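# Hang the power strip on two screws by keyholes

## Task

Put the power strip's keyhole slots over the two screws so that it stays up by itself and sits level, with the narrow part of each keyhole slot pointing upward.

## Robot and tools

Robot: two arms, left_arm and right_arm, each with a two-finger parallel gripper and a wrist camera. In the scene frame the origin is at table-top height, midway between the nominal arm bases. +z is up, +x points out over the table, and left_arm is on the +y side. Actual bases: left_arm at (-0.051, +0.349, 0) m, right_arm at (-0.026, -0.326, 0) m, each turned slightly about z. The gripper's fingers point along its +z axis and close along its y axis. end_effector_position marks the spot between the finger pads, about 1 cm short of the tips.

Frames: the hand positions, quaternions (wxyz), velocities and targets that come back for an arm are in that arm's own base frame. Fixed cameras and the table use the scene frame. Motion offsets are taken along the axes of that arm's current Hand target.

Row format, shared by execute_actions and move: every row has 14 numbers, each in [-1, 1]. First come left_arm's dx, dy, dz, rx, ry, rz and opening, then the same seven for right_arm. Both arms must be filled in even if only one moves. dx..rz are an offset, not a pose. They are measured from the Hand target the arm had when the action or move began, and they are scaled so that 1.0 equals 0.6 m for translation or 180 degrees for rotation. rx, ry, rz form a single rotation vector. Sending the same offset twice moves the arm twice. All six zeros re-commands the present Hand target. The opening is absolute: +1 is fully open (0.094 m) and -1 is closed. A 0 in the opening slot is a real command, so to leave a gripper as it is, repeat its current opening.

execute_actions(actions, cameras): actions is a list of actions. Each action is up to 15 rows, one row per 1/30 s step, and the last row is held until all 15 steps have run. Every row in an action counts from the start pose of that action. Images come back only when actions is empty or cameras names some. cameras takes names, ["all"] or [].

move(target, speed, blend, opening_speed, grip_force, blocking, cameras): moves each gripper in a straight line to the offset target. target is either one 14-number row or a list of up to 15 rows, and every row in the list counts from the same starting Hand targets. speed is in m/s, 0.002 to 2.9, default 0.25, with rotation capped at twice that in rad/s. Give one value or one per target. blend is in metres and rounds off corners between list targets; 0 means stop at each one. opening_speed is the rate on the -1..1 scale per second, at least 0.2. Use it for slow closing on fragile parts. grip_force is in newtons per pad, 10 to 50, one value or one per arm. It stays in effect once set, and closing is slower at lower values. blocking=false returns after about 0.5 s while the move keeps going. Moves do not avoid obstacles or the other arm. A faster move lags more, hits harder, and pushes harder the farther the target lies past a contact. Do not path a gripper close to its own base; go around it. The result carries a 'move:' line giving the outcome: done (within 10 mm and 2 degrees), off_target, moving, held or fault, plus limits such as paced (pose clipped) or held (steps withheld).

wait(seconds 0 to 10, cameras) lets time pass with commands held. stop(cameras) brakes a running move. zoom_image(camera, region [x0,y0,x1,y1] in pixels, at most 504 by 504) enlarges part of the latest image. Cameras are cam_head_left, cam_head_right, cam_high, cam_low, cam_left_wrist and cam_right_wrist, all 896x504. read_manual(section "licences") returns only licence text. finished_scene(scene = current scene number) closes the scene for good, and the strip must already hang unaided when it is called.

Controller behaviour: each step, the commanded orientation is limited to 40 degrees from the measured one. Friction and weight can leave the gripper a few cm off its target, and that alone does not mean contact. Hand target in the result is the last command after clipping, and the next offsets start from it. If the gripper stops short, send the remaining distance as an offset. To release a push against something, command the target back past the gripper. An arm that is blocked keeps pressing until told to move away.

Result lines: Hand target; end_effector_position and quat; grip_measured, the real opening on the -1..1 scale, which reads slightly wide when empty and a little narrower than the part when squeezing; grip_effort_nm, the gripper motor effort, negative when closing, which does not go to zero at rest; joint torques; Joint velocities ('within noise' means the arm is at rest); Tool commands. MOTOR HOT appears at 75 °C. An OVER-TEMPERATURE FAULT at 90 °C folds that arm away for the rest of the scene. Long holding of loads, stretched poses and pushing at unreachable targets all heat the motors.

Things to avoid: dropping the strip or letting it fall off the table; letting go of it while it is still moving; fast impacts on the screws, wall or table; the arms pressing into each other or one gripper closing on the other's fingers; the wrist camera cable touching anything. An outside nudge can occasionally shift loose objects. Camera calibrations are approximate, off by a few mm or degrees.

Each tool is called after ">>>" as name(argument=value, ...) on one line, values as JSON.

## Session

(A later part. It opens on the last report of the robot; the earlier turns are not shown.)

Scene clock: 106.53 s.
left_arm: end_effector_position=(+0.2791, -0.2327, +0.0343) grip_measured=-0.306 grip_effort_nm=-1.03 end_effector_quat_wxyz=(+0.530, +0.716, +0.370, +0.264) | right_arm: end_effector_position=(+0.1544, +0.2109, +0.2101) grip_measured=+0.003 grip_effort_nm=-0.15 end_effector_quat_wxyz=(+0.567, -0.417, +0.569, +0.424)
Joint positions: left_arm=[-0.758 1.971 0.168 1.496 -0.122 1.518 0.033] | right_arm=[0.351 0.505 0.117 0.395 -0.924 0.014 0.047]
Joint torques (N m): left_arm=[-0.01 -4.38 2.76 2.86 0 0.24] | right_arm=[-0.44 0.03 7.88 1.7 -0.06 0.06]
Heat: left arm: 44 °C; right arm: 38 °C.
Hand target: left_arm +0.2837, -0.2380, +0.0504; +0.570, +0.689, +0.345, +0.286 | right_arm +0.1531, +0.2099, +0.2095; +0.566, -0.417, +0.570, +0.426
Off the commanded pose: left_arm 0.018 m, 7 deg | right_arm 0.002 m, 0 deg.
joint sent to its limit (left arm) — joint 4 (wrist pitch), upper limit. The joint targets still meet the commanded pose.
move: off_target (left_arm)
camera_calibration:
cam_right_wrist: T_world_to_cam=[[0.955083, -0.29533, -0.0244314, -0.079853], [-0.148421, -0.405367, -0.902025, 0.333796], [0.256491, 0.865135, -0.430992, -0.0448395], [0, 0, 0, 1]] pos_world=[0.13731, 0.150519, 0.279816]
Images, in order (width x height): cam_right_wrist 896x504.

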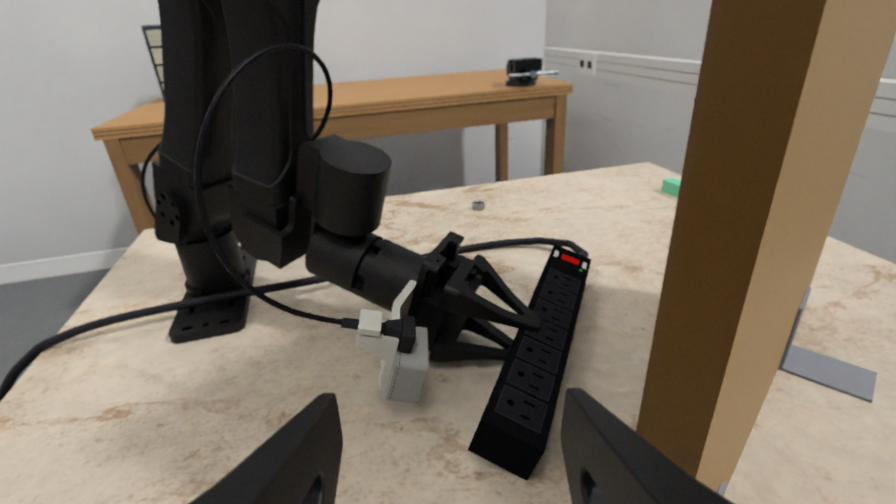

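>>> move(target=[0,-0.015,0.003,0,0,0,-0.9,0,0,0,0,0,0,0], speed=0.06)

>>> move(target=[0,-0.012,0.002,0,0,0,-0.9,0,0,0,0,0,0,0], speed=0.06, cameras=["cam_right_wrist"])

>>> zoom_image(camera="cam_right_wrist", region=[380, 230, 620, 480])

Scene clock: 110.33 s.
left_arm: end_effector_position=(+0.2812, -0.2341, +0.0336) grip_measured=-0.306 grip_effort_nm=-1.02 end_effector_quat_wxyz=(+0.531, +0.714, +0.371, +0.266) | right_arm: end_effector_position=(+0.1544, +0.2109, +0.2101) grip_measured=+0.003 grip_effort_nm=-0.15 end_effector_quat_wxyz=(+0.567, -0.417, +0.569, +0.424)
Joint positions: left_arm=[-0.758 1.988 0.178 1.508 -0.124 1.518 0.033] | right_arm=[0.351 0.505 0.117 0.395 -0.924 0.014 0.047]
Joint torques (N m): left_arm=[-0.06 -3.28 2.63 2.74 0.01 0.21] | right_arm=[-0.44 -0.03 7.87 1.72 -0.09 0.03]
Heat: left arm: 45 °C; right arm: 38 °C.
Hand target: left_arm +0.2837, -0.2380, +0.0412; +0.570, +0.689, +0.345, +0.286 | right_arm +0.1531, +0.2099, +0.2095; +0.566, -0.417, +0.570, +0.426
Off the commanded pose: left_arm 0.009 m, 7 deg | right_arm 0.002 m, 0 deg.
joint sent to its limit (left arm) — joint 4 (wrist pitch), upper limit. The joint targets are off in orientation, not in position.
move: off_target (left_arm)

Scene clock: 111.10 s.
left_arm: end_effector_position=(+0.2843, -0.2362, +0.0330) grip_measured=-0.306 grip_effort_nm=-1.03 end_effector_quat_wxyz=(+0.532, +0.713, +0.371, +0.267) | right_arm: end_effector_position=(+0.1544, +0.2109, +0.2101) grip_measured=+0.003 grip_effort_nm=-0.16 end_effector_quat_wxyz=(+0.567, -0.417, +0.569, +0.424)
Joint positions: left_arm=[-0.758 2 0.192 1.509 -0.127 1.517 0.033] | right_arm=[0.351 0.505 0.117 0.395 -0.924 0.014 0.047]
Joint torques (N m): left_arm=[-0.13 -2.33 1.96 2.74 0.03 0.19] | right_arm=[-0.39 -0.06 7.88 1.71 -0.09 0.05]
Heat: left arm: 45 °C; right arm: 38 °C.
Hand target: left_arm +0.2836, -0.2380, +0.0339; +0.570, +0.689, +0.345, +0.286 | right_arm +0.1531, +0.2099, +0.2095; +0.566, -0.417, +0.570, +0.426
Off the commanded pose: left_arm 0.002 m, 6 deg | right_arm 0.002 m, 0 deg.
joint sent to its limit (left arm) — joint 4 (wrist pitch), upper limit. The joint targets are off in orientation, not in position.
move: off_target (left_arm)
camera_calibration:
cam_right_wrist: T_world_to_cam=[[0.955083, -0.29533, -0.0244314, -0.079853], [-0.148421, -0.405367, -0.902025, 0.333796], [0.256491, 0.865135, -0.430992, -0.0448395], [0, 0, 0, 1]] pos_world=[0.13731, 0.150519, 0.279816]
Images, in order (width x height): cam_right_wrist 896x504.

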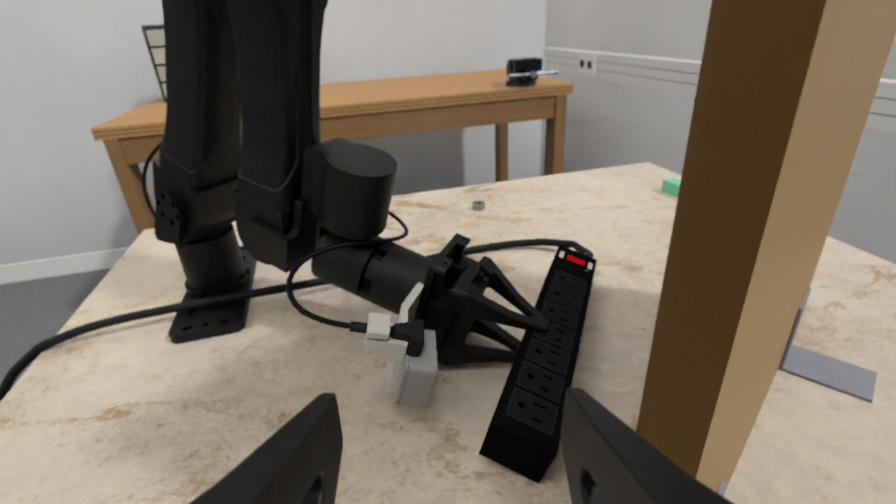

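Scaled by 2.016 from the camera's 896x504 image, which has a finer 1280x720 frame.

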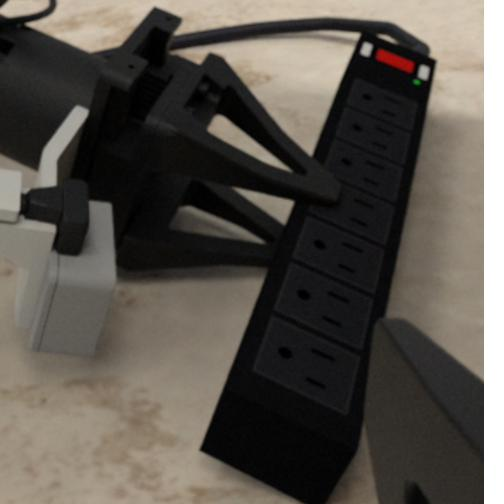

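>>> move(target=[0,0.008,0,0,0,0,-0.1,0,0,0,0,0,0,0], speed=0.04, opening_speed=0.3)

>>> move(target=[0,0.015,-0.13,0,0,0,-0.1,0,0,0,0,0,0,0], speed=0.07, cameras=["cam_right_wrist","cam_head_left"])

Scene clock: 117.93 s.
left_arm: end_effector_position=(+0.2836, -0.2382, +0.0316) grip_measured=-0.103 grip_effort_nm=0.17 end_effector_quat_wxyz=(+0.529, +0.719, +0.361, +0.268) | right_arm: end_effector_position=(+0.1544, +0.2109, +0.2101) grip_measured=+0.003 grip_effort_nm=-0.15 end_effector_quat_wxyz=(+0.567, -0.417, +0.569, +0.424)
Joint positions: left_arm=[-0.758 2.006 0.196 1.509 -0.117 1.538 0.042] | right_arm=[0.351 0.505 0.117 0.395 -0.924 0.014 0.047]
Joint torques (N m): left_arm=[0.1 -4.05 1.55 2.74 -0.03 0] | right_arm=[-0.47 0.05 7.79 1.7 -0.07 0.03]
Heat: left arm: 48 °C; right arm: 38 °C.
Hand target: left_arm +0.2844, -0.2385, +0.0387; +0.570, +0.689, +0.345, +0.286 | right_arm +0.1531, +0.2099, +0.2095; +0.566, -0.417, +0.570, +0.426
Off the commanded pose: left_arm 0.007 m, 6 deg | right_arm 0.002 m, 0 deg.
joint sent to its limit (left arm) — joint 4 (wrist pitch), upper limit. The joint targets are off in orientation, not in position.
move: off_target (left_arm)

Scene clock: 120.20 s.
left_arm: end_effector_position=(+0.2422, -0.2074, +0.0616) grip_measured=-0.102 grip_effort_nm=0.10 end_effector_quat_wxyz=(+0.533, +0.704, +0.368, +0.291) | right_arm: end_effector_position=(+0.1544, +0.2109, +0.2101) grip_measured=+0.003 grip_effort_nm=-0.15 end_effector_quat_wxyz=(+0.567, -0.417, +0.569, +0.424)
Joint positions: left_arm=[-0.856 1.729 -0.01 1.466 -0.257 1.518 0.042] | right_arm=[0.351 0.505 0.117 0.395 -0.924 0.014 0.047]
Joint torques (N m): left_arm=[-0.8 -4.98 2.13 1.74 -0.12 -0.11] | right_arm=[-0.47 0.09 7.88 1.74 -0.08 0.05]
Heat: left arm: 48 °C; right arm: 38 °C.
Hand target: left_arm +0.2244, -0.1936, +0.0621; +0.570, +0.689, +0.345, +0.286 | right_arm +0.1531, +0.2099, +0.2095; +0.566, -0.417, +0.570, +0.426
Off the commanded pose: left_arm 0.023 m, 5 deg | right_arm 0.002 m, 0 deg.
joint sent to its limit (left arm) — joint 3 (elbow), lower limit, where the elbow is as bent as it goes. The joint targets are off in position and orientation.
move: off_target (left_arm)
camera_calibration:
cam_right_wrist: T_world_to_cam=[[0.955083, -0.29533, -0.0244314, -0.079853], [-0.148421, -0.405367, -0.902025, 0.333796], [0.256491, 0.865135, -0.430992, -0.0448395], [0, 0, 0, 1]] pos_world=[0.13731, 0.150519, 0.279816]
Images, in order (width x height): cam_head_left 896x504, cam_right_wrist 896x504.

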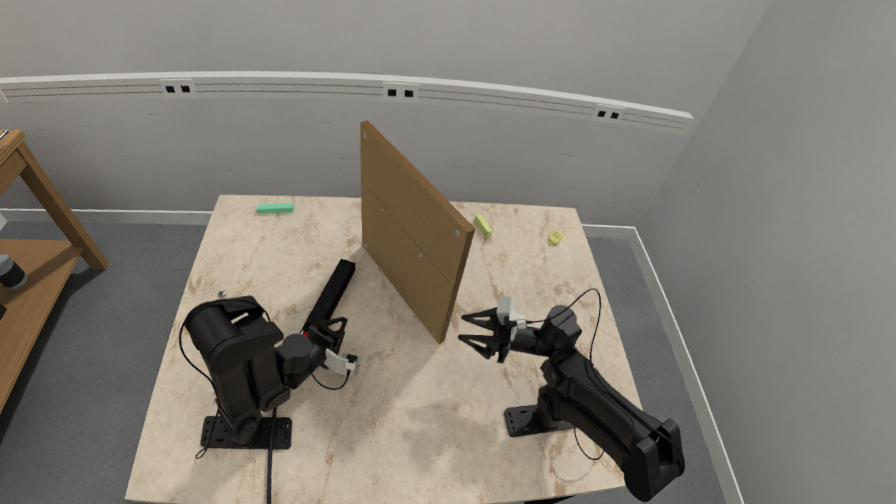

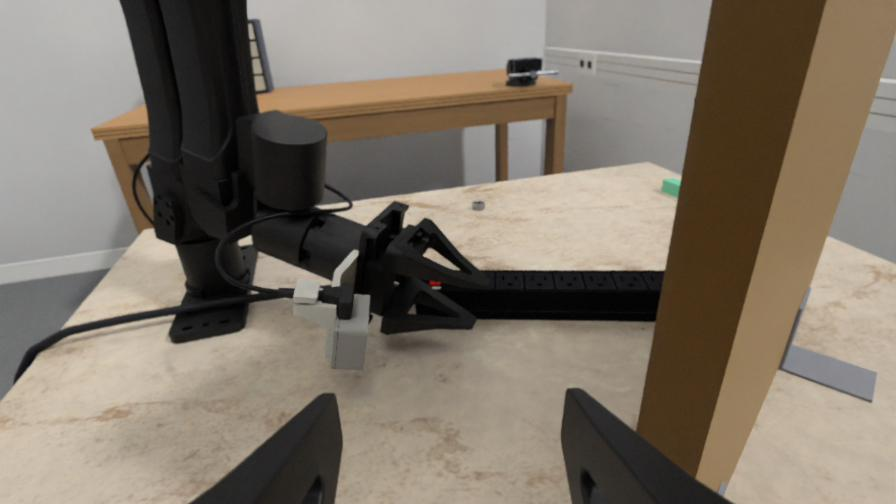

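>>> zoom_image(camera="cam_right_wrist", region=[370, 210, 660, 350])

>>> execute_actions(actions=[], cameras=["cam_left_wrist","cam_head_left","cam_head_right"])

>>> zoom_image(camera="cam_head_left", region=[260, 240, 380, 390])

Scaled by 1.738 from the camera's 896x504 image, which has a finer 1280x720 frame.

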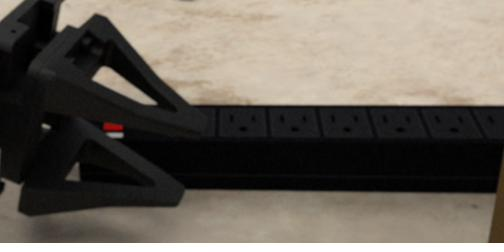

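Scene clock: 123.83 s.
left_arm: end_effector_position=(+0.2422, -0.2073, +0.0615) grip_measured=-0.102 grip_effort_nm=0.10 end_effector_quat_wxyz=(+0.533, +0.704, +0.368, +0.291) | right_arm: end_effector_position=(+0.1544, +0.2109, +0.2101) grip_measured=+0.003 grip_effort_nm=-0.15 end_effector_quat_wxyz=(+0.567, -0.417, +0.569, +0.424)
Joint positions: left_arm=[-0.856 1.729 -0.01 1.465 -0.258 1.517 0.042] | right_arm=[0.351 0.505 0.117 0.395 -0.924 0.014 0.047]
Joint velocities: within noise
Joint torques (N m): left_arm=[-0.8 -5 2.13 1.75 -0.13 -0.1] | right_arm=[-0.51 -0.02 7.73 1.72 -0.09 0.03]
Heat: left arm: 47 °C; right arm: 38 °C.
Hand target: left_arm +0.2244, -0.1936, +0.0621; +0.570, +0.689, +0.345, +0.286 | right_arm +0.1531, +0.2099, +0.2095; +0.566, -0.417, +0.570, +0.426
Tool commands: left_gripper/opening=-0.1 right_gripper/opening=+0.0
Off the commanded pose: left_arm 0.023 m, 5 deg | right_arm 0.002 m, 0 deg.
camera_calibration:
cam_left_wrist: T_world_to_cam=[[-0.186836, 0.137261, -0.972755, 0.133602], [0.163101, 0.980783, 0.107068, 0.195114], [0.968757, -0.138653, -0.205633, -0.163701], [0, 0, 0, 1]] pos_world=[0.151725, -0.2324, 0.0754095]
Images, in order (width x height): cam_head_left 896x504, cam_head_right 896x504, cam_left_wrist 896x504.

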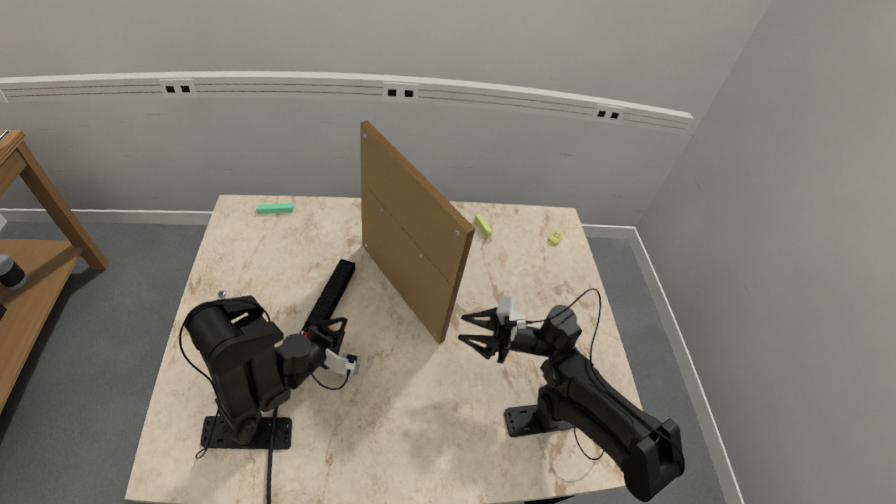

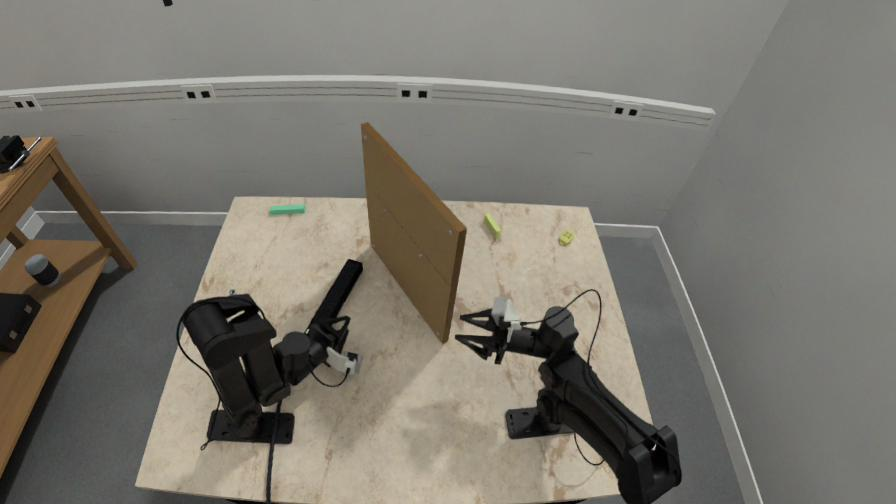

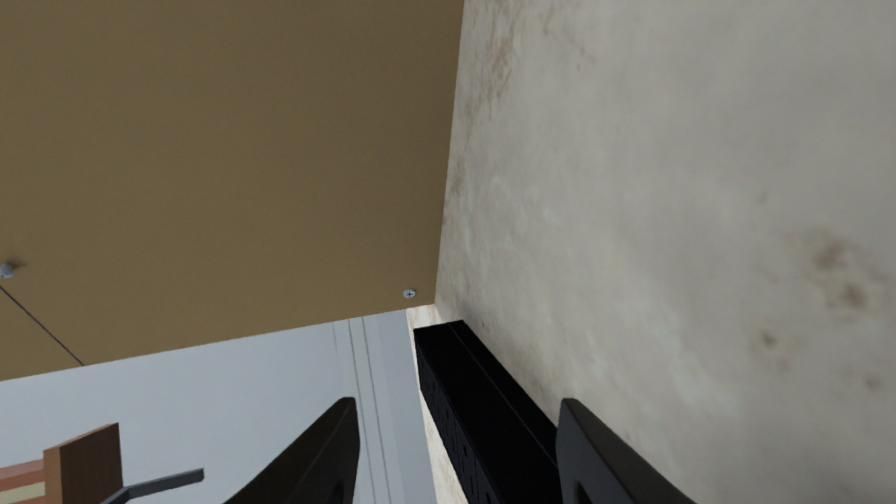

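Scaled by 3.360 from the camera's 896x504 image, which has a finer 1280x720 frame.

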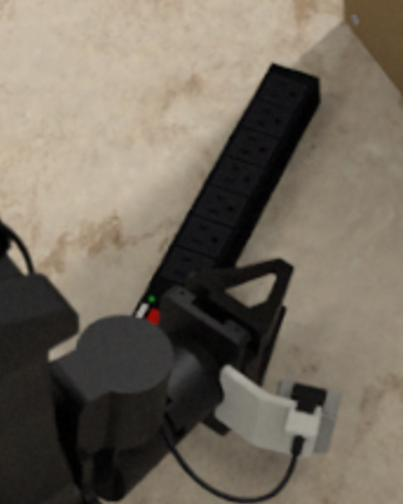

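>>> move(target=[[-0.08,0.01,0.01,0,0,0,-0.1,0,0,0,0,0,0,0],[-0.08,0.2,0.06,0,0,0,-0.1,0,0,0,0,0,0,0]], speed=0.08, cameras=["cam_right_wrist","cam_head_left","cam_head_right"])

>>> zoom_image(camera="cam_head_left", region=[260, 240, 380, 390])

Scene clock: 132.30 s.
left_arm: end_effector_position=(+0.2395, -0.2656, +0.1657) grip_measured=-0.102 grip_effort_nm=0.10 end_effector_quat_wxyz=(+0.566, +0.692, +0.344, +0.286) | right_arm: end_effector_position=(+0.1544, +0.2109, +0.2101) grip_measured=+0.003 grip_effort_nm=-0.15 end_effector_quat_wxyz=(+0.567, -0.417, +0.569, +0.424)
Joint positions: left_arm=[-1.027 1.146 0.3 0.636 -0.378 1.499 0.042] | right_arm=[0.351 0.505 0.117 0.395 -0.924 0.014 0.047]
Joint torques (N m): left_arm=[0.66 -3.84 9.13 1.73 0 -0.02] | right_arm=[-0.31 0.09 7.75 1.71 -0.11 0.03]
Heat: left arm: 47 °C; right arm: 38 °C.
Hand target: left_arm +0.2419, -0.2667, +0.1733; +0.570, +0.689, +0.345, +0.286 | right_arm +0.1531, +0.2099, +0.2095; +0.566, -0.417, +0.570, +0.426
Off the commanded pose: left_arm 0.008 m, 1 deg | right_arm 0.002 m, 0 deg.
move: done
camera_calibration:
cam_right_wrist: T_world_to_cam=[[0.955083, -0.29533, -0.0244314, -0.079853], [-0.148421, -0.405367, -0.902025, 0.333796], [0.256491, 0.865135, -0.430992, -0.0448395], [0, 0, 0, 1]] pos_world=[0.13731, 0.150519, 0.279816]
Images, in order (width x height): cam_head_left 896x504, cam_head_right 896x504, cam_right_wrist 896x504.

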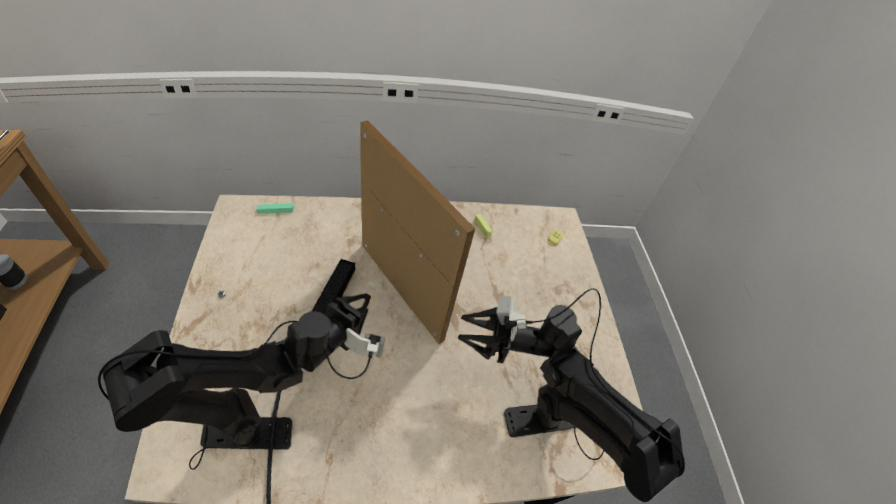

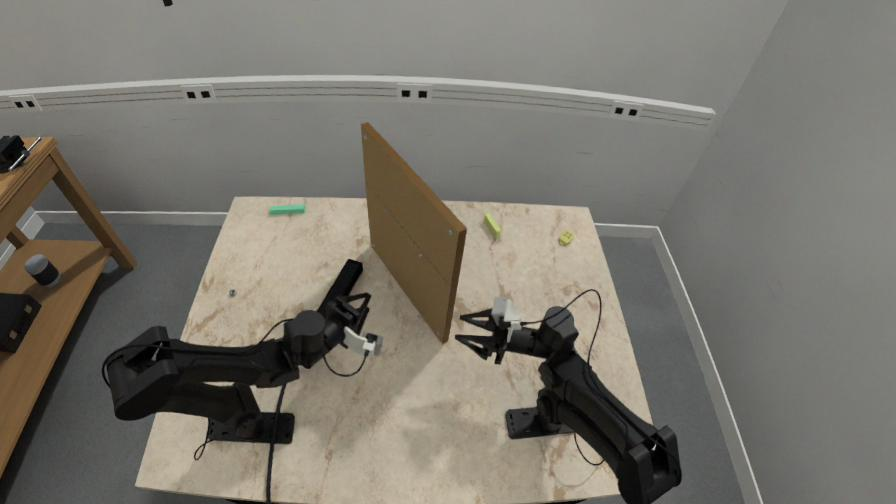

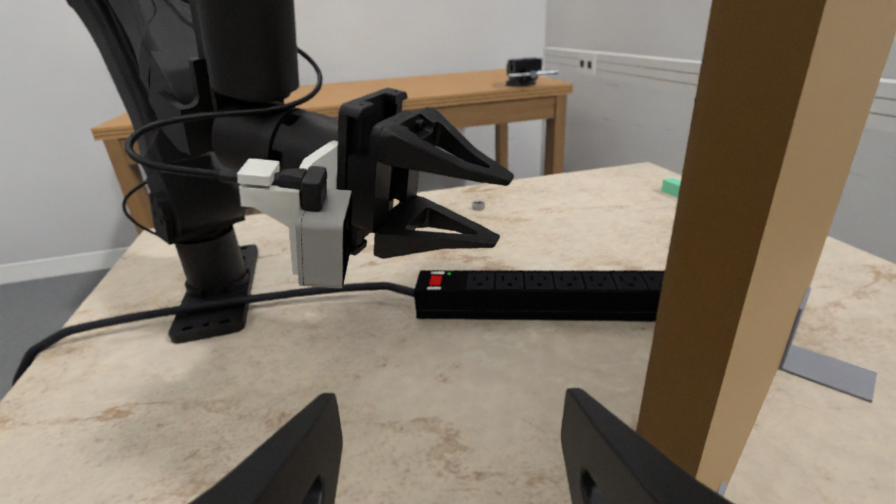

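Scaled by 3.360 from the camera's 896x504 image, which has a finer 1280x720 frame.

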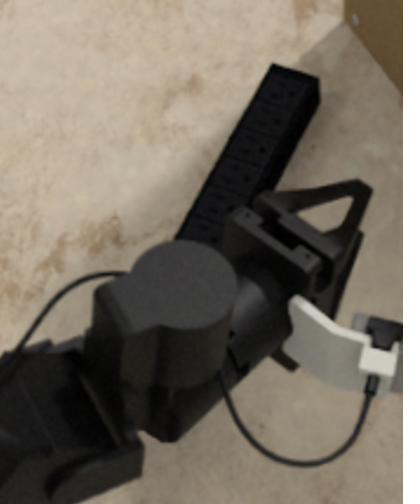

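>>> move(target=[[0,0.131,-0.025,0,0,0,0.7,0,0,0,0,0,0,0],[0.269,0.09,-0.02,0.295,0.405,-0.489,0.7,0,0,0,0,0,0,0],[0.269,-0.007,-0.005,0.295,0.405,-0.489,0.9,0,0,0,0,0,0,0]], speed=0.35, blend=[0.03,0.03,0], cameras=["cam_left_wrist","cam_head_left","cam_right_wrist"])

Scene clock: 150.53 s.
left_arm: end_effector_position=(+0.3388, -0.1369, +0.1697) grip_measured=+0.898 grip_effort_nm=0.10 end_effector_quat_wxyz=(+0.007, +0.170, +0.985, +0.002) | right_arm: end_effector_position=(+0.1544, +0.2109, +0.2101) grip_measured=+0.003 grip_effort_nm=-0.15 end_effector_quat_wxyz=(+0.567, -0.417, +0.569, +0.424)
Joint positions: left_arm=[-0.391 1.944 1.928 -1.541 -0.008 -0.049 0.089] | right_arm=[0.351 0.505 0.117 0.395 -0.924 0.014 0.047]
Joint torques (N m): left_arm=[0.38 -9.5 6.31 0.04 0.04 -0.06] | right_arm=[-0.32 0.05 7.71 1.71 -0.05 0.03]
Heat: left arm: 44 °C; right arm: 38 °C.
Hand target: left_arm +0.3355, -0.1352, +0.1697; +0.000, +0.165, +0.986, +0.000 | right_arm +0.1531, +0.2099, +0.2095; +0.566, -0.417, +0.570, +0.426
Off the commanded pose: left_arm 0.004 m, 1 deg | right_arm 0.002 m, 0 deg.
move: done; blend cut to 0.0294 m at target 2
camera_calibration:
cam_left_wrist: T_world_to_cam=[[-0.327241, -0.944181, -0.0378921, -0.0119578], [-0.866573, 0.283871, 0.410449, 0.300597], [-0.376782, 0.167152, -0.911096, 0.392204], [0, 0, 0, 1]] pos_world=[0.404352, -0.162179, 0.233503]
cam_right_wrist: T_world_to_cam=[[0.955083, -0.29533, -0.0244314, -0.079853], [-0.148421, -0.405367, -0.902025, 0.333796], [0.256491, 0.865135, -0.430992, -0.0448395], [0, 0, 0, 1]] pos_world=[0.13731, 0.150519, 0.279816]
Images, in order (width x height): cam_head_left 896x504, cam_left_wrist 896x504, cam_right_wrist 896x504.

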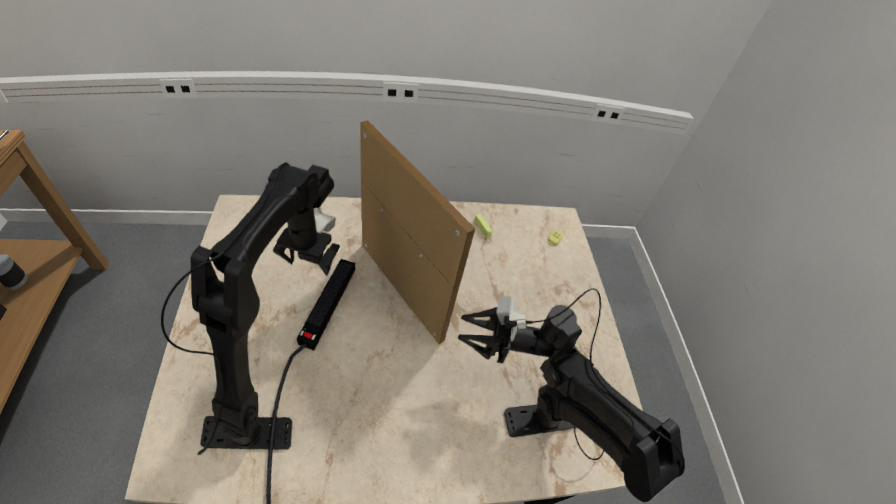

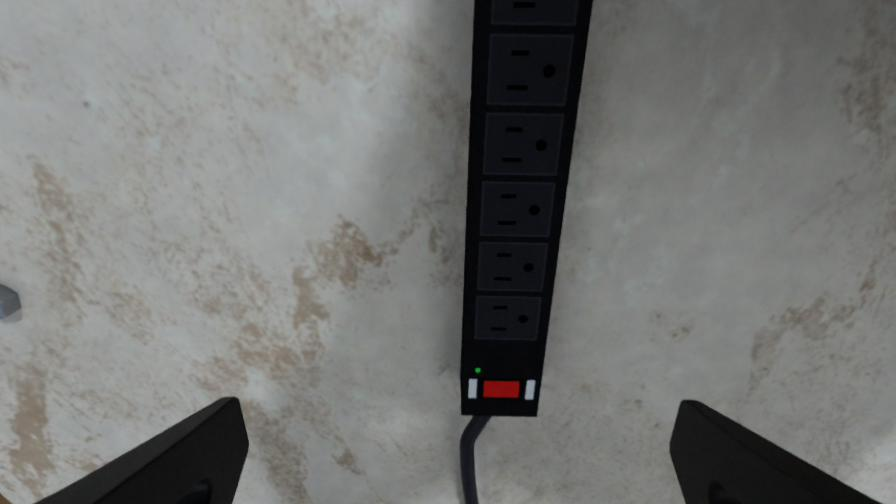

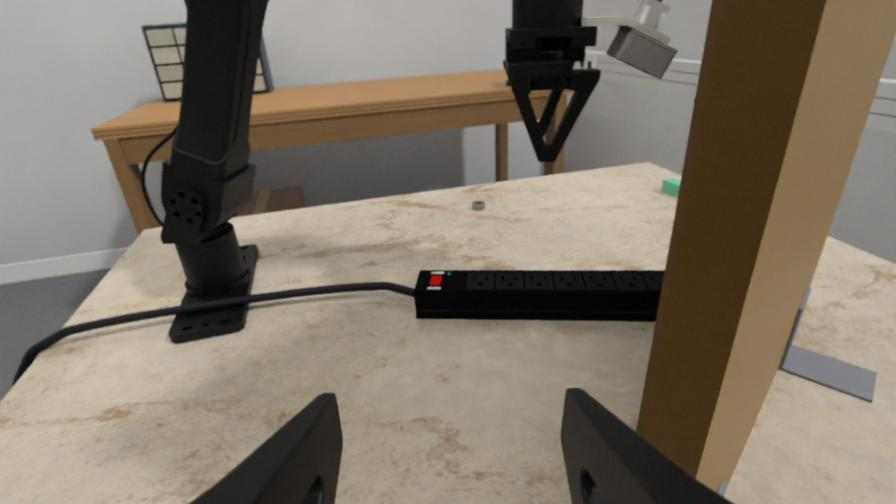

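>>> move(target=[[-0.032,-0.045,0.12,0,0,0.006,0.9,0,0,0,0,0,0,0],[-0.032,-0.045,0.253,0,0,0.006,0.9,0,0,0,0,0,0,0],[-0.032,-0.045,0.253,0,0,0.006,-0.4,0,0,0,0,0,0,0]], speed=0.15, opening_speed=1, blend=[0.03,0,0], cameras=["cam_left_wrist"])

Scene clock: 160.37 s.
left_arm: end_effector_position=(+0.3474, -0.1655, +0.0248) grip_measured=-0.100 grip_effort_nm=-1.03 end_effector_quat_wxyz=(+0.006, +0.173, +0.985, -0.001) | right_arm: end_effector_position=(+0.1544, +0.2109, +0.2101) grip_measured=+0.003 grip_effort_nm=-0.15 end_effector_quat_wxyz=(+0.567, -0.417, +0.569, +0.424)
Joint positions: left_arm=[-0.448 2.05 1.498 -1.006 -0.001 -0.1 0.042] | right_arm=[0.351 0.505 0.117 0.395 -0.924 0.014 0.047]
Joint torques (N m): left_arm=[-0.62 -9.11 5.83 0.26 -0.02 -0.04] | right_arm=[-0.46 -0.18 7.9 1.7 -0.1 0.04]
Heat: left arm: 41 °C; right arm: 38 °C.
Hand target: left_arm +0.3450, -0.1669, +0.0179; +0.000, +0.174, +0.985, +0.000 | right_arm +0.1531, +0.2099, +0.2095; +0.566, -0.417, +0.570, +0.426
Off the commanded pose: left_arm 0.007 m, 1 deg | right_arm 0.002 m, 0 deg.
move: done
camera_calibration:
cam_left_wrist: T_world_to_cam=[[-0.333562, -0.942223, -0.0308435, -0.0392484], [-0.863453, 0.292217, 0.411167, 0.375988], [-0.378398, 0.163782, -0.911038, 0.268183], [0, 0, 0, 1]] pos_world=[0.413036, -0.190774, 0.0885202]
Images, in order (width x height): cam_left_wrist 896x504.

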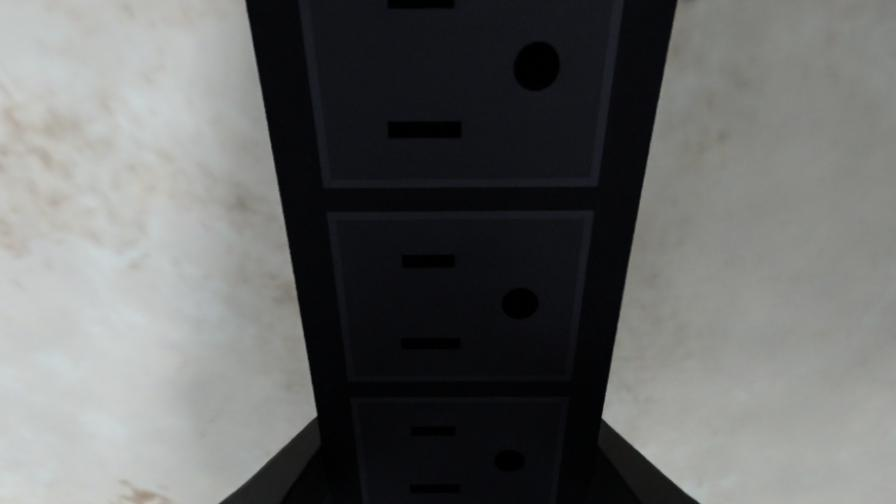

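>>> move(target=[[0,0,-0.2,0,0,0,-0.35,0,0,0,0,0,0,0],[0.089,-0.073,-0.34,0,0,0.3,-0.35,0,0,0,0,0,0,0],[0.089,-0.073,-0.34,0,0,0.714,-0.35,0,0,0,0,0,0,0]], speed=0.35, blend=[0.02,0.05,0], cameras=["cam_head_left"])

Scene clock: 187.17 s.
left_arm: end_effector_position=(+0.2757, -0.1876, +0.2125) grip_measured=-0.100 grip_effort_nm=-1.03 end_effector_quat_wxyz=(+0.040, +0.940, +0.338, +0.018) | right_arm: end_effector_position=(+0.1544, +0.2109, +0.2101) grip_measured=+0.003 grip_effort_nm=-0.15 end_effector_quat_wxyz=(+0.567, -0.417, +0.569, +0.424)
Joint positions: left_arm=[-0.591 1.78 1.884 -1.589 0.018 1.861 0.042] | right_arm=[0.351 0.505 0.117 0.395 -0.924 0.014 0.047]
Joint torques (N m): left_arm=[-0.73 -10.14 6.27 0.63 -0.16 1.16] | right_arm=[-0.31 0.08 7.91 1.69 -0.09 0.04]
Heat: left arm: 38 °C; right arm: 38 °C.
Hand target: left_arm +0.2797, -0.1898, +0.2218; +0.000, +0.963, +0.271, +0.000 | right_arm +0.1531, +0.2099, +0.2095; +0.566, -0.417, +0.570, +0.426
Off the commanded pose: left_arm 0.010 m, 9 deg | right_arm 0.002 m, 0 deg.
joint read past its limit (left arm) — joint 4 (wrist pitch), lower limit.
joint sent to its limit (left arm) — joint 4 (wrist pitch), lower limit. The joint targets are off in orientation, not in position.
move: off_target (left_arm)
Images, in order (width x height): cam_head_left 896x504.

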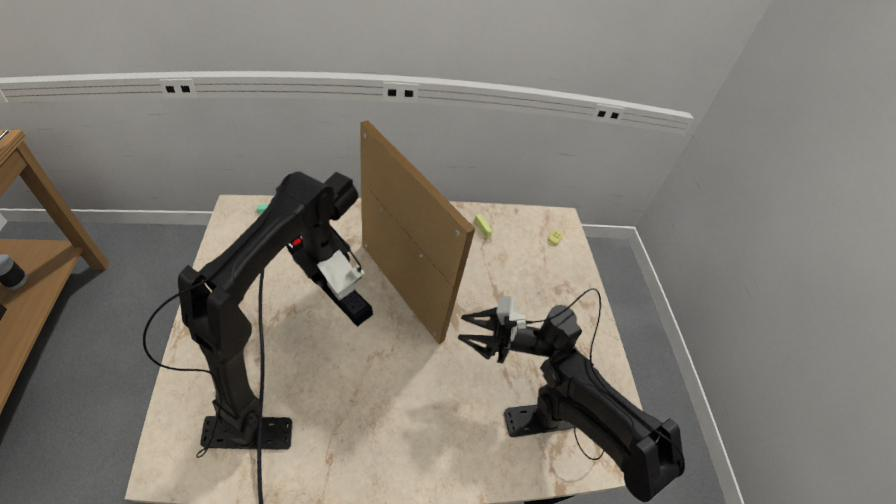

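>>> move(target=[[0,0.05,-0.12,-0.25,0,0,-0.35,0,0,0,0,0,0,0],[0,0.097,-0.12,-0.52,0,0,-0.35,0,0,0,0,0,0,0]], speed=0.35, blend=[0.05,0], cameras=["cam_head_left","cam_right_wrist"])

Scene clock: 195.90 s.
left_arm: end_effector_position=(+0.3111, -0.2373, +0.2720) grip_measured=-0.100 grip_effort_nm=-1.03 end_effector_quat_wxyz=(+0.680, +0.678, +0.224, +0.165) | right_arm: end_effector_position=(+0.1544, +0.2109, +0.2101) grip_measured=+0.003 grip_effort_nm=-0.16 end_effector_quat_wxyz=(+0.567, -0.417, +0.569, +0.424)
Joint positions: left_arm=[-0.376 1.201 0.607 0.569 0.638 1.506 0.042] | right_arm=[0.351 0.505 0.117 0.395 -0.924 0.014 0.047]
Joint torques (N m): left_arm=[-0.72 -4.04 8.16 2.79 -0.02 0.2] | right_arm=[-0.36 -0.1 7.88 1.71 -0.08 0]
Heat: left arm: 40 °C; right arm: 38 °C.
Hand target: left_arm +0.3101, -0.2394, +0.2940; +0.702, +0.659, +0.185, +0.198 | right_arm +0.1531, +0.2099, +0.2095; +0.566, -0.417, +0.570, +0.426
Off the commanded pose: left_arm 0.022 m, 7 deg | right_arm 0.002 m, 0 deg.
move: off_target (left_arm)
camera_calibration:
cam_right_wrist: T_world_to_cam=[[0.955083, -0.29533, -0.0244314, -0.079853], [-0.148421, -0.405367, -0.902025, 0.333796], [0.256491, 0.865135, -0.430992, -0.0448395], [0, 0, 0, 1]] pos_world=[0.13731, 0.150519, 0.279816]
Images, in order (width x height): cam_head_left 896x504, cam_right_wrist 896x504.

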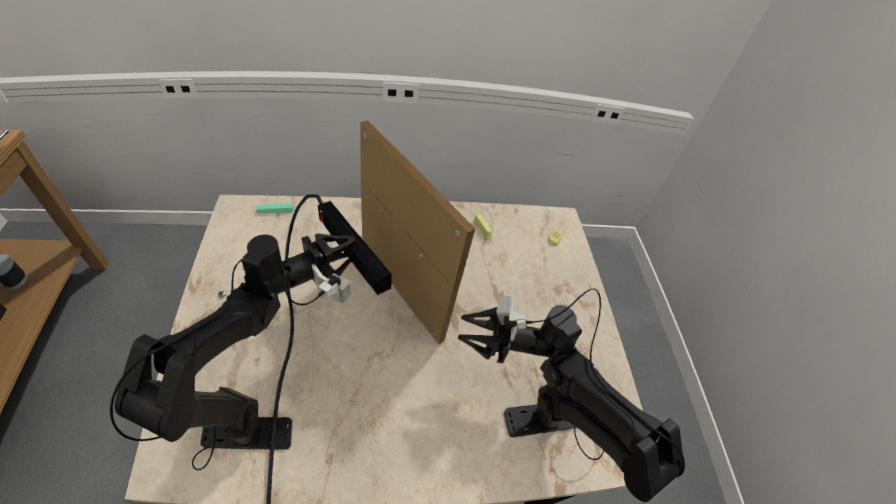

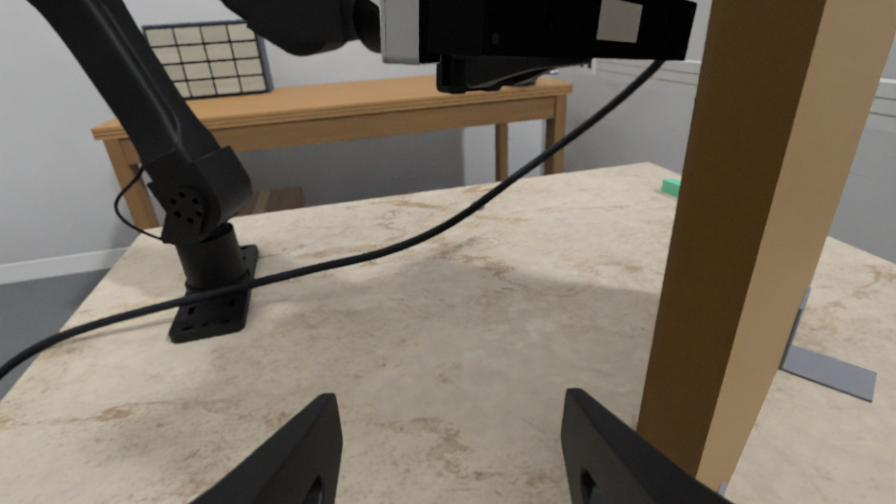

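>>> move(target=[0,-0.035,0.12,0,0,0.0256,-0.35,-0.049,0.023,-0.033,0.2245,0,0,0], speed=0.2, cameras=["cam_head_left","cam_right_wrist"])

>>> zoom_image(camera="cam_right_wrist", region=[370, 50, 530, 250])

Scene clock: 206.03 s.
left_arm: end_effector_position=(+0.3413, -0.2941, +0.2340) grip_measured=-0.100 grip_effort_nm=-1.03 end_effector_quat_wxyz=(+0.659, +0.700, +0.206, +0.183) | right_arm: end_effector_position=(+0.1346, +0.1945, +0.2227) grip_measured=+0.003 grip_effort_nm=-0.16 end_effector_quat_wxyz=(+0.672, -0.211, +0.684, +0.189)
Joint positions: left_arm=[-0.525 1.487 0.701 0.713 0.486 1.589 0.042] | right_arm=[1.733 0.391 0.2 0.129 1.159 0.032 0.047]
Joint torques (N m): left_arm=[-0.64 -6.02 11.95 2.84 0 0.28] | right_arm=[0.42 2.13 11.64 1.82 0.11 -0.09]
Heat: left arm: 45 °C; right arm: 39 °C.
Hand target: left_arm +0.3482, -0.3019, +0.2774; +0.693, +0.666, +0.159, +0.226 | right_arm +0.1345, +0.1947, +0.2391; +0.676, -0.195, +0.682, +0.203
Off the commanded pose: left_arm 0.045 m, 9 deg | right_arm 0.016 m, 2 deg.
move: off_target (left_arm, right_arm)
camera_calibration:
cam_right_wrist: T_world_to_cam=[[0.538604, -0.842496, 0.0103066, 0.0892178], [-0.379517, -0.253508, -0.889776, 0.334379], [0.752245, 0.475325, -0.456282, -0.00546422], [0, 0, 0, 1]] pos_world=[0.0829598, 0.162531, 0.29411]
Images, in order (width x height): cam_head_left 896x504, cam_right_wrist 896x504.

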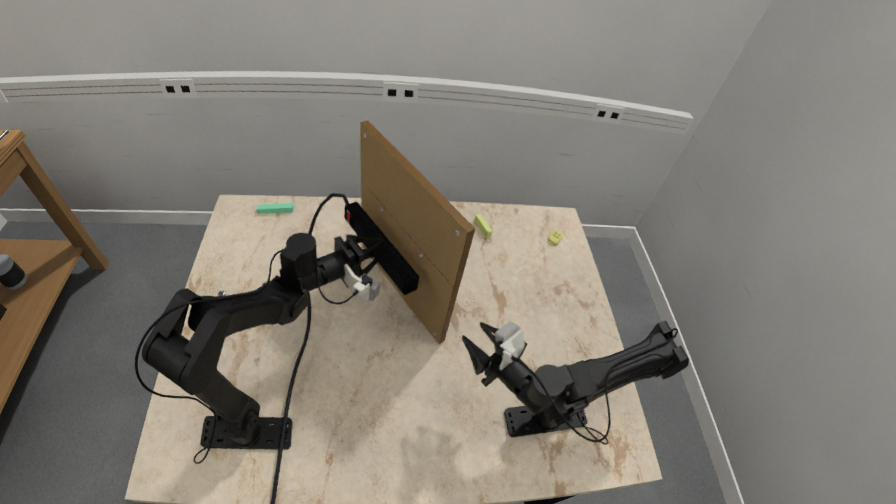

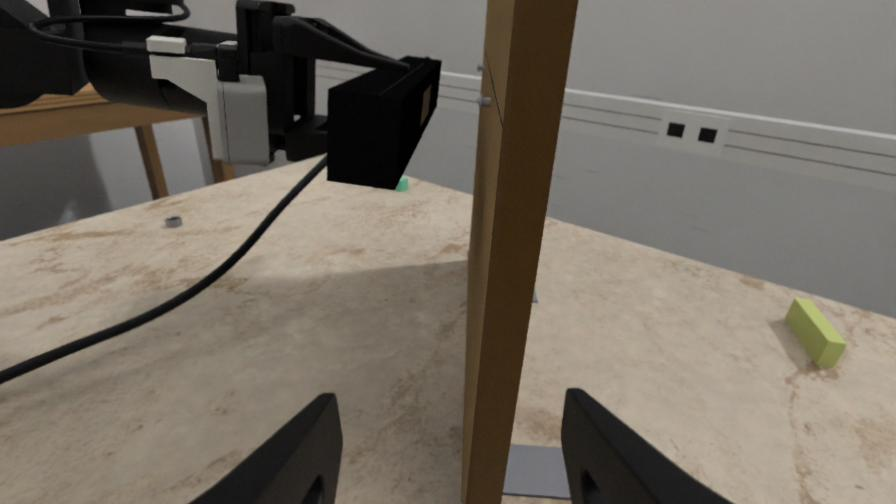

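Scaled by 2.520 from the camera's 896x504 image, which has a finer 1280x720 frame.

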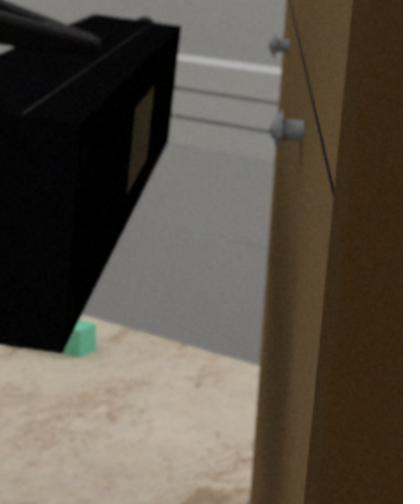

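>>> move(target=[0.004,0.03,0.04,0,0,0.01,-0.35,0,0,0,0,0,0,0], speed=0.12, cameras=["cam_head_left","cam_right_wrist","cam_head_right"])

>>> zoom_image(camera="cam_right_wrist", region=[370, 30, 530, 230])

>>> zoom_image(camera="cam_head_left", region=[340, 190, 450, 300])

>>> zoom_image(camera="cam_head_right", region=[340, 190, 450, 300])

Scene clock: 247.70 s.
left_arm: end_effector_position=(+0.3570, -0.3148, +0.2596) grip_measured=-0.100 grip_effort_nm=-1.03 end_effector_quat_wxyz=(+0.663, +0.697, +0.188, +0.201) | right_arm: end_effector_position=(+0.1347, +0.1944, +0.2228) grip_measured=+0.003 grip_effort_nm=-0.15 end_effector_quat_wxyz=(+0.672, -0.210, +0.684, +0.189)
Joint positions: left_arm=[-0.557 1.539 0.837 0.656 0.455 1.622 0.042] | right_arm=[1.733 0.391 0.2 0.131 1.16 0.032 0.047]
Joint torques (N m): left_arm=[-0.62 -6.9 11.71 2.62 -0.01 0.28] | right_arm=[0.4 2.14 11.51 1.82 0.13 -0.08]
Heat: left arm: 55 °C; right arm: 43 °C.
Hand target: left_arm +0.3610, -0.3209, +0.2968; +0.689, +0.669, +0.148, +0.237 | right_arm +0.1345, +0.1948, +0.2391; +0.675, -0.195, +0.681, +0.203
Off the commanded pose: left_arm 0.038 m, 8 deg | right_arm 0.016 m, 2 deg.
move: off_target (left_arm, right_arm)
camera_calibration:
cam_right_wrist: T_world_to_cam=[[0.538004, -0.842891, 0.00925932, 0.08947], [-0.379841, -0.252224, -0.890002, 0.334391], [0.75251, 0.475308, -0.455862, -0.00542089], [0, 0, 0, 1]] pos_world=[0.0829597, 0.162331, 0.294309]
Images, in order (width x height): cam_head_left 896x504, cam_head_right 896x504, cam_right_wrist 896x504.

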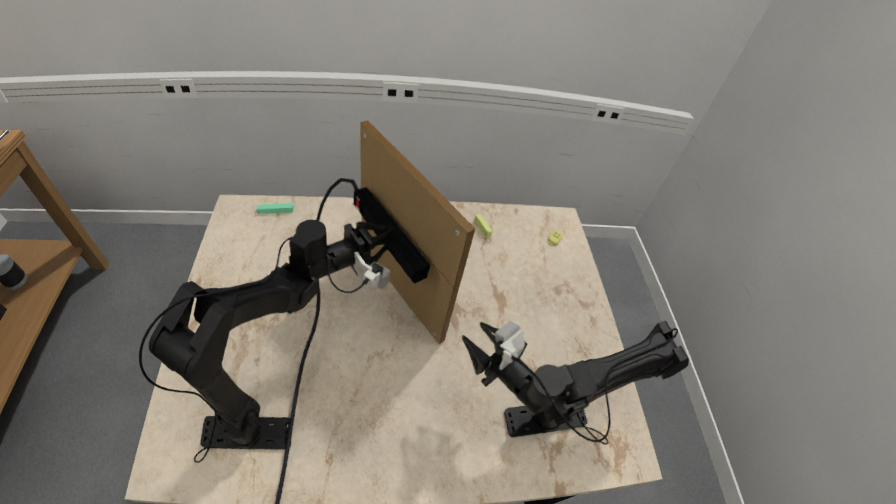

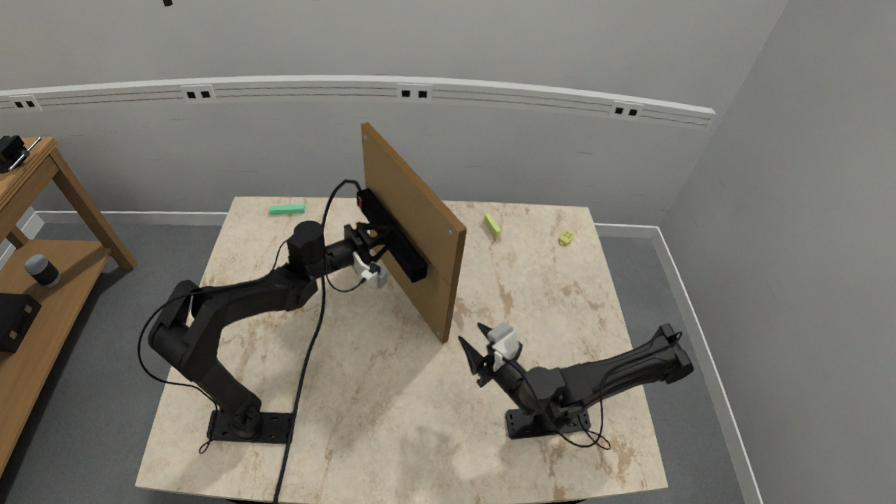

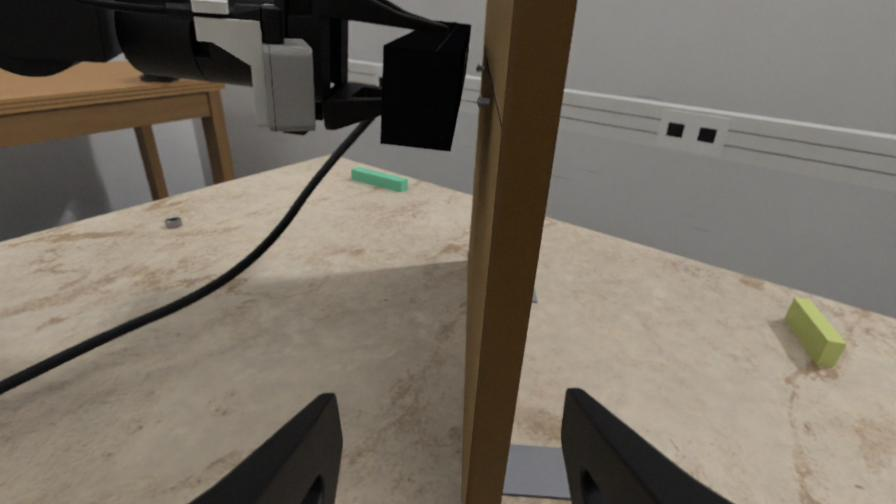

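Scaled by 2.520 from the camera's 896x504 image, which has a finer 1280x720 frame.

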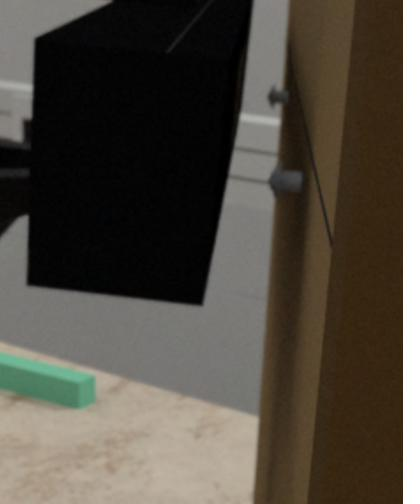

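Scaled by 4.582 from the camera's 896x504 image, which has a finer 1280x720 frame.

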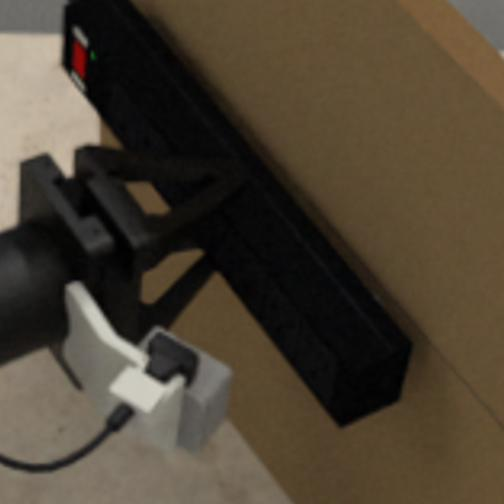

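Scaled by 4.582 from the camera's 896x504 image, which has a finer 1280x720 frame.

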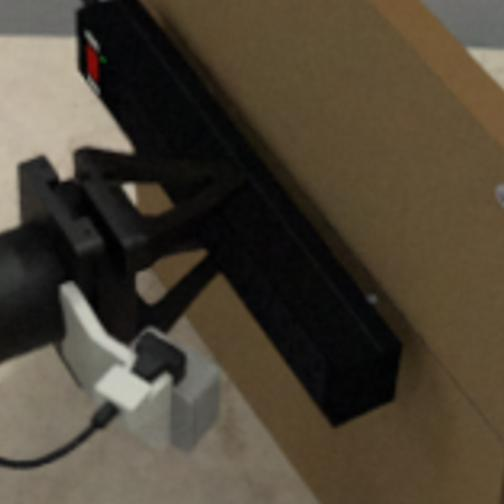

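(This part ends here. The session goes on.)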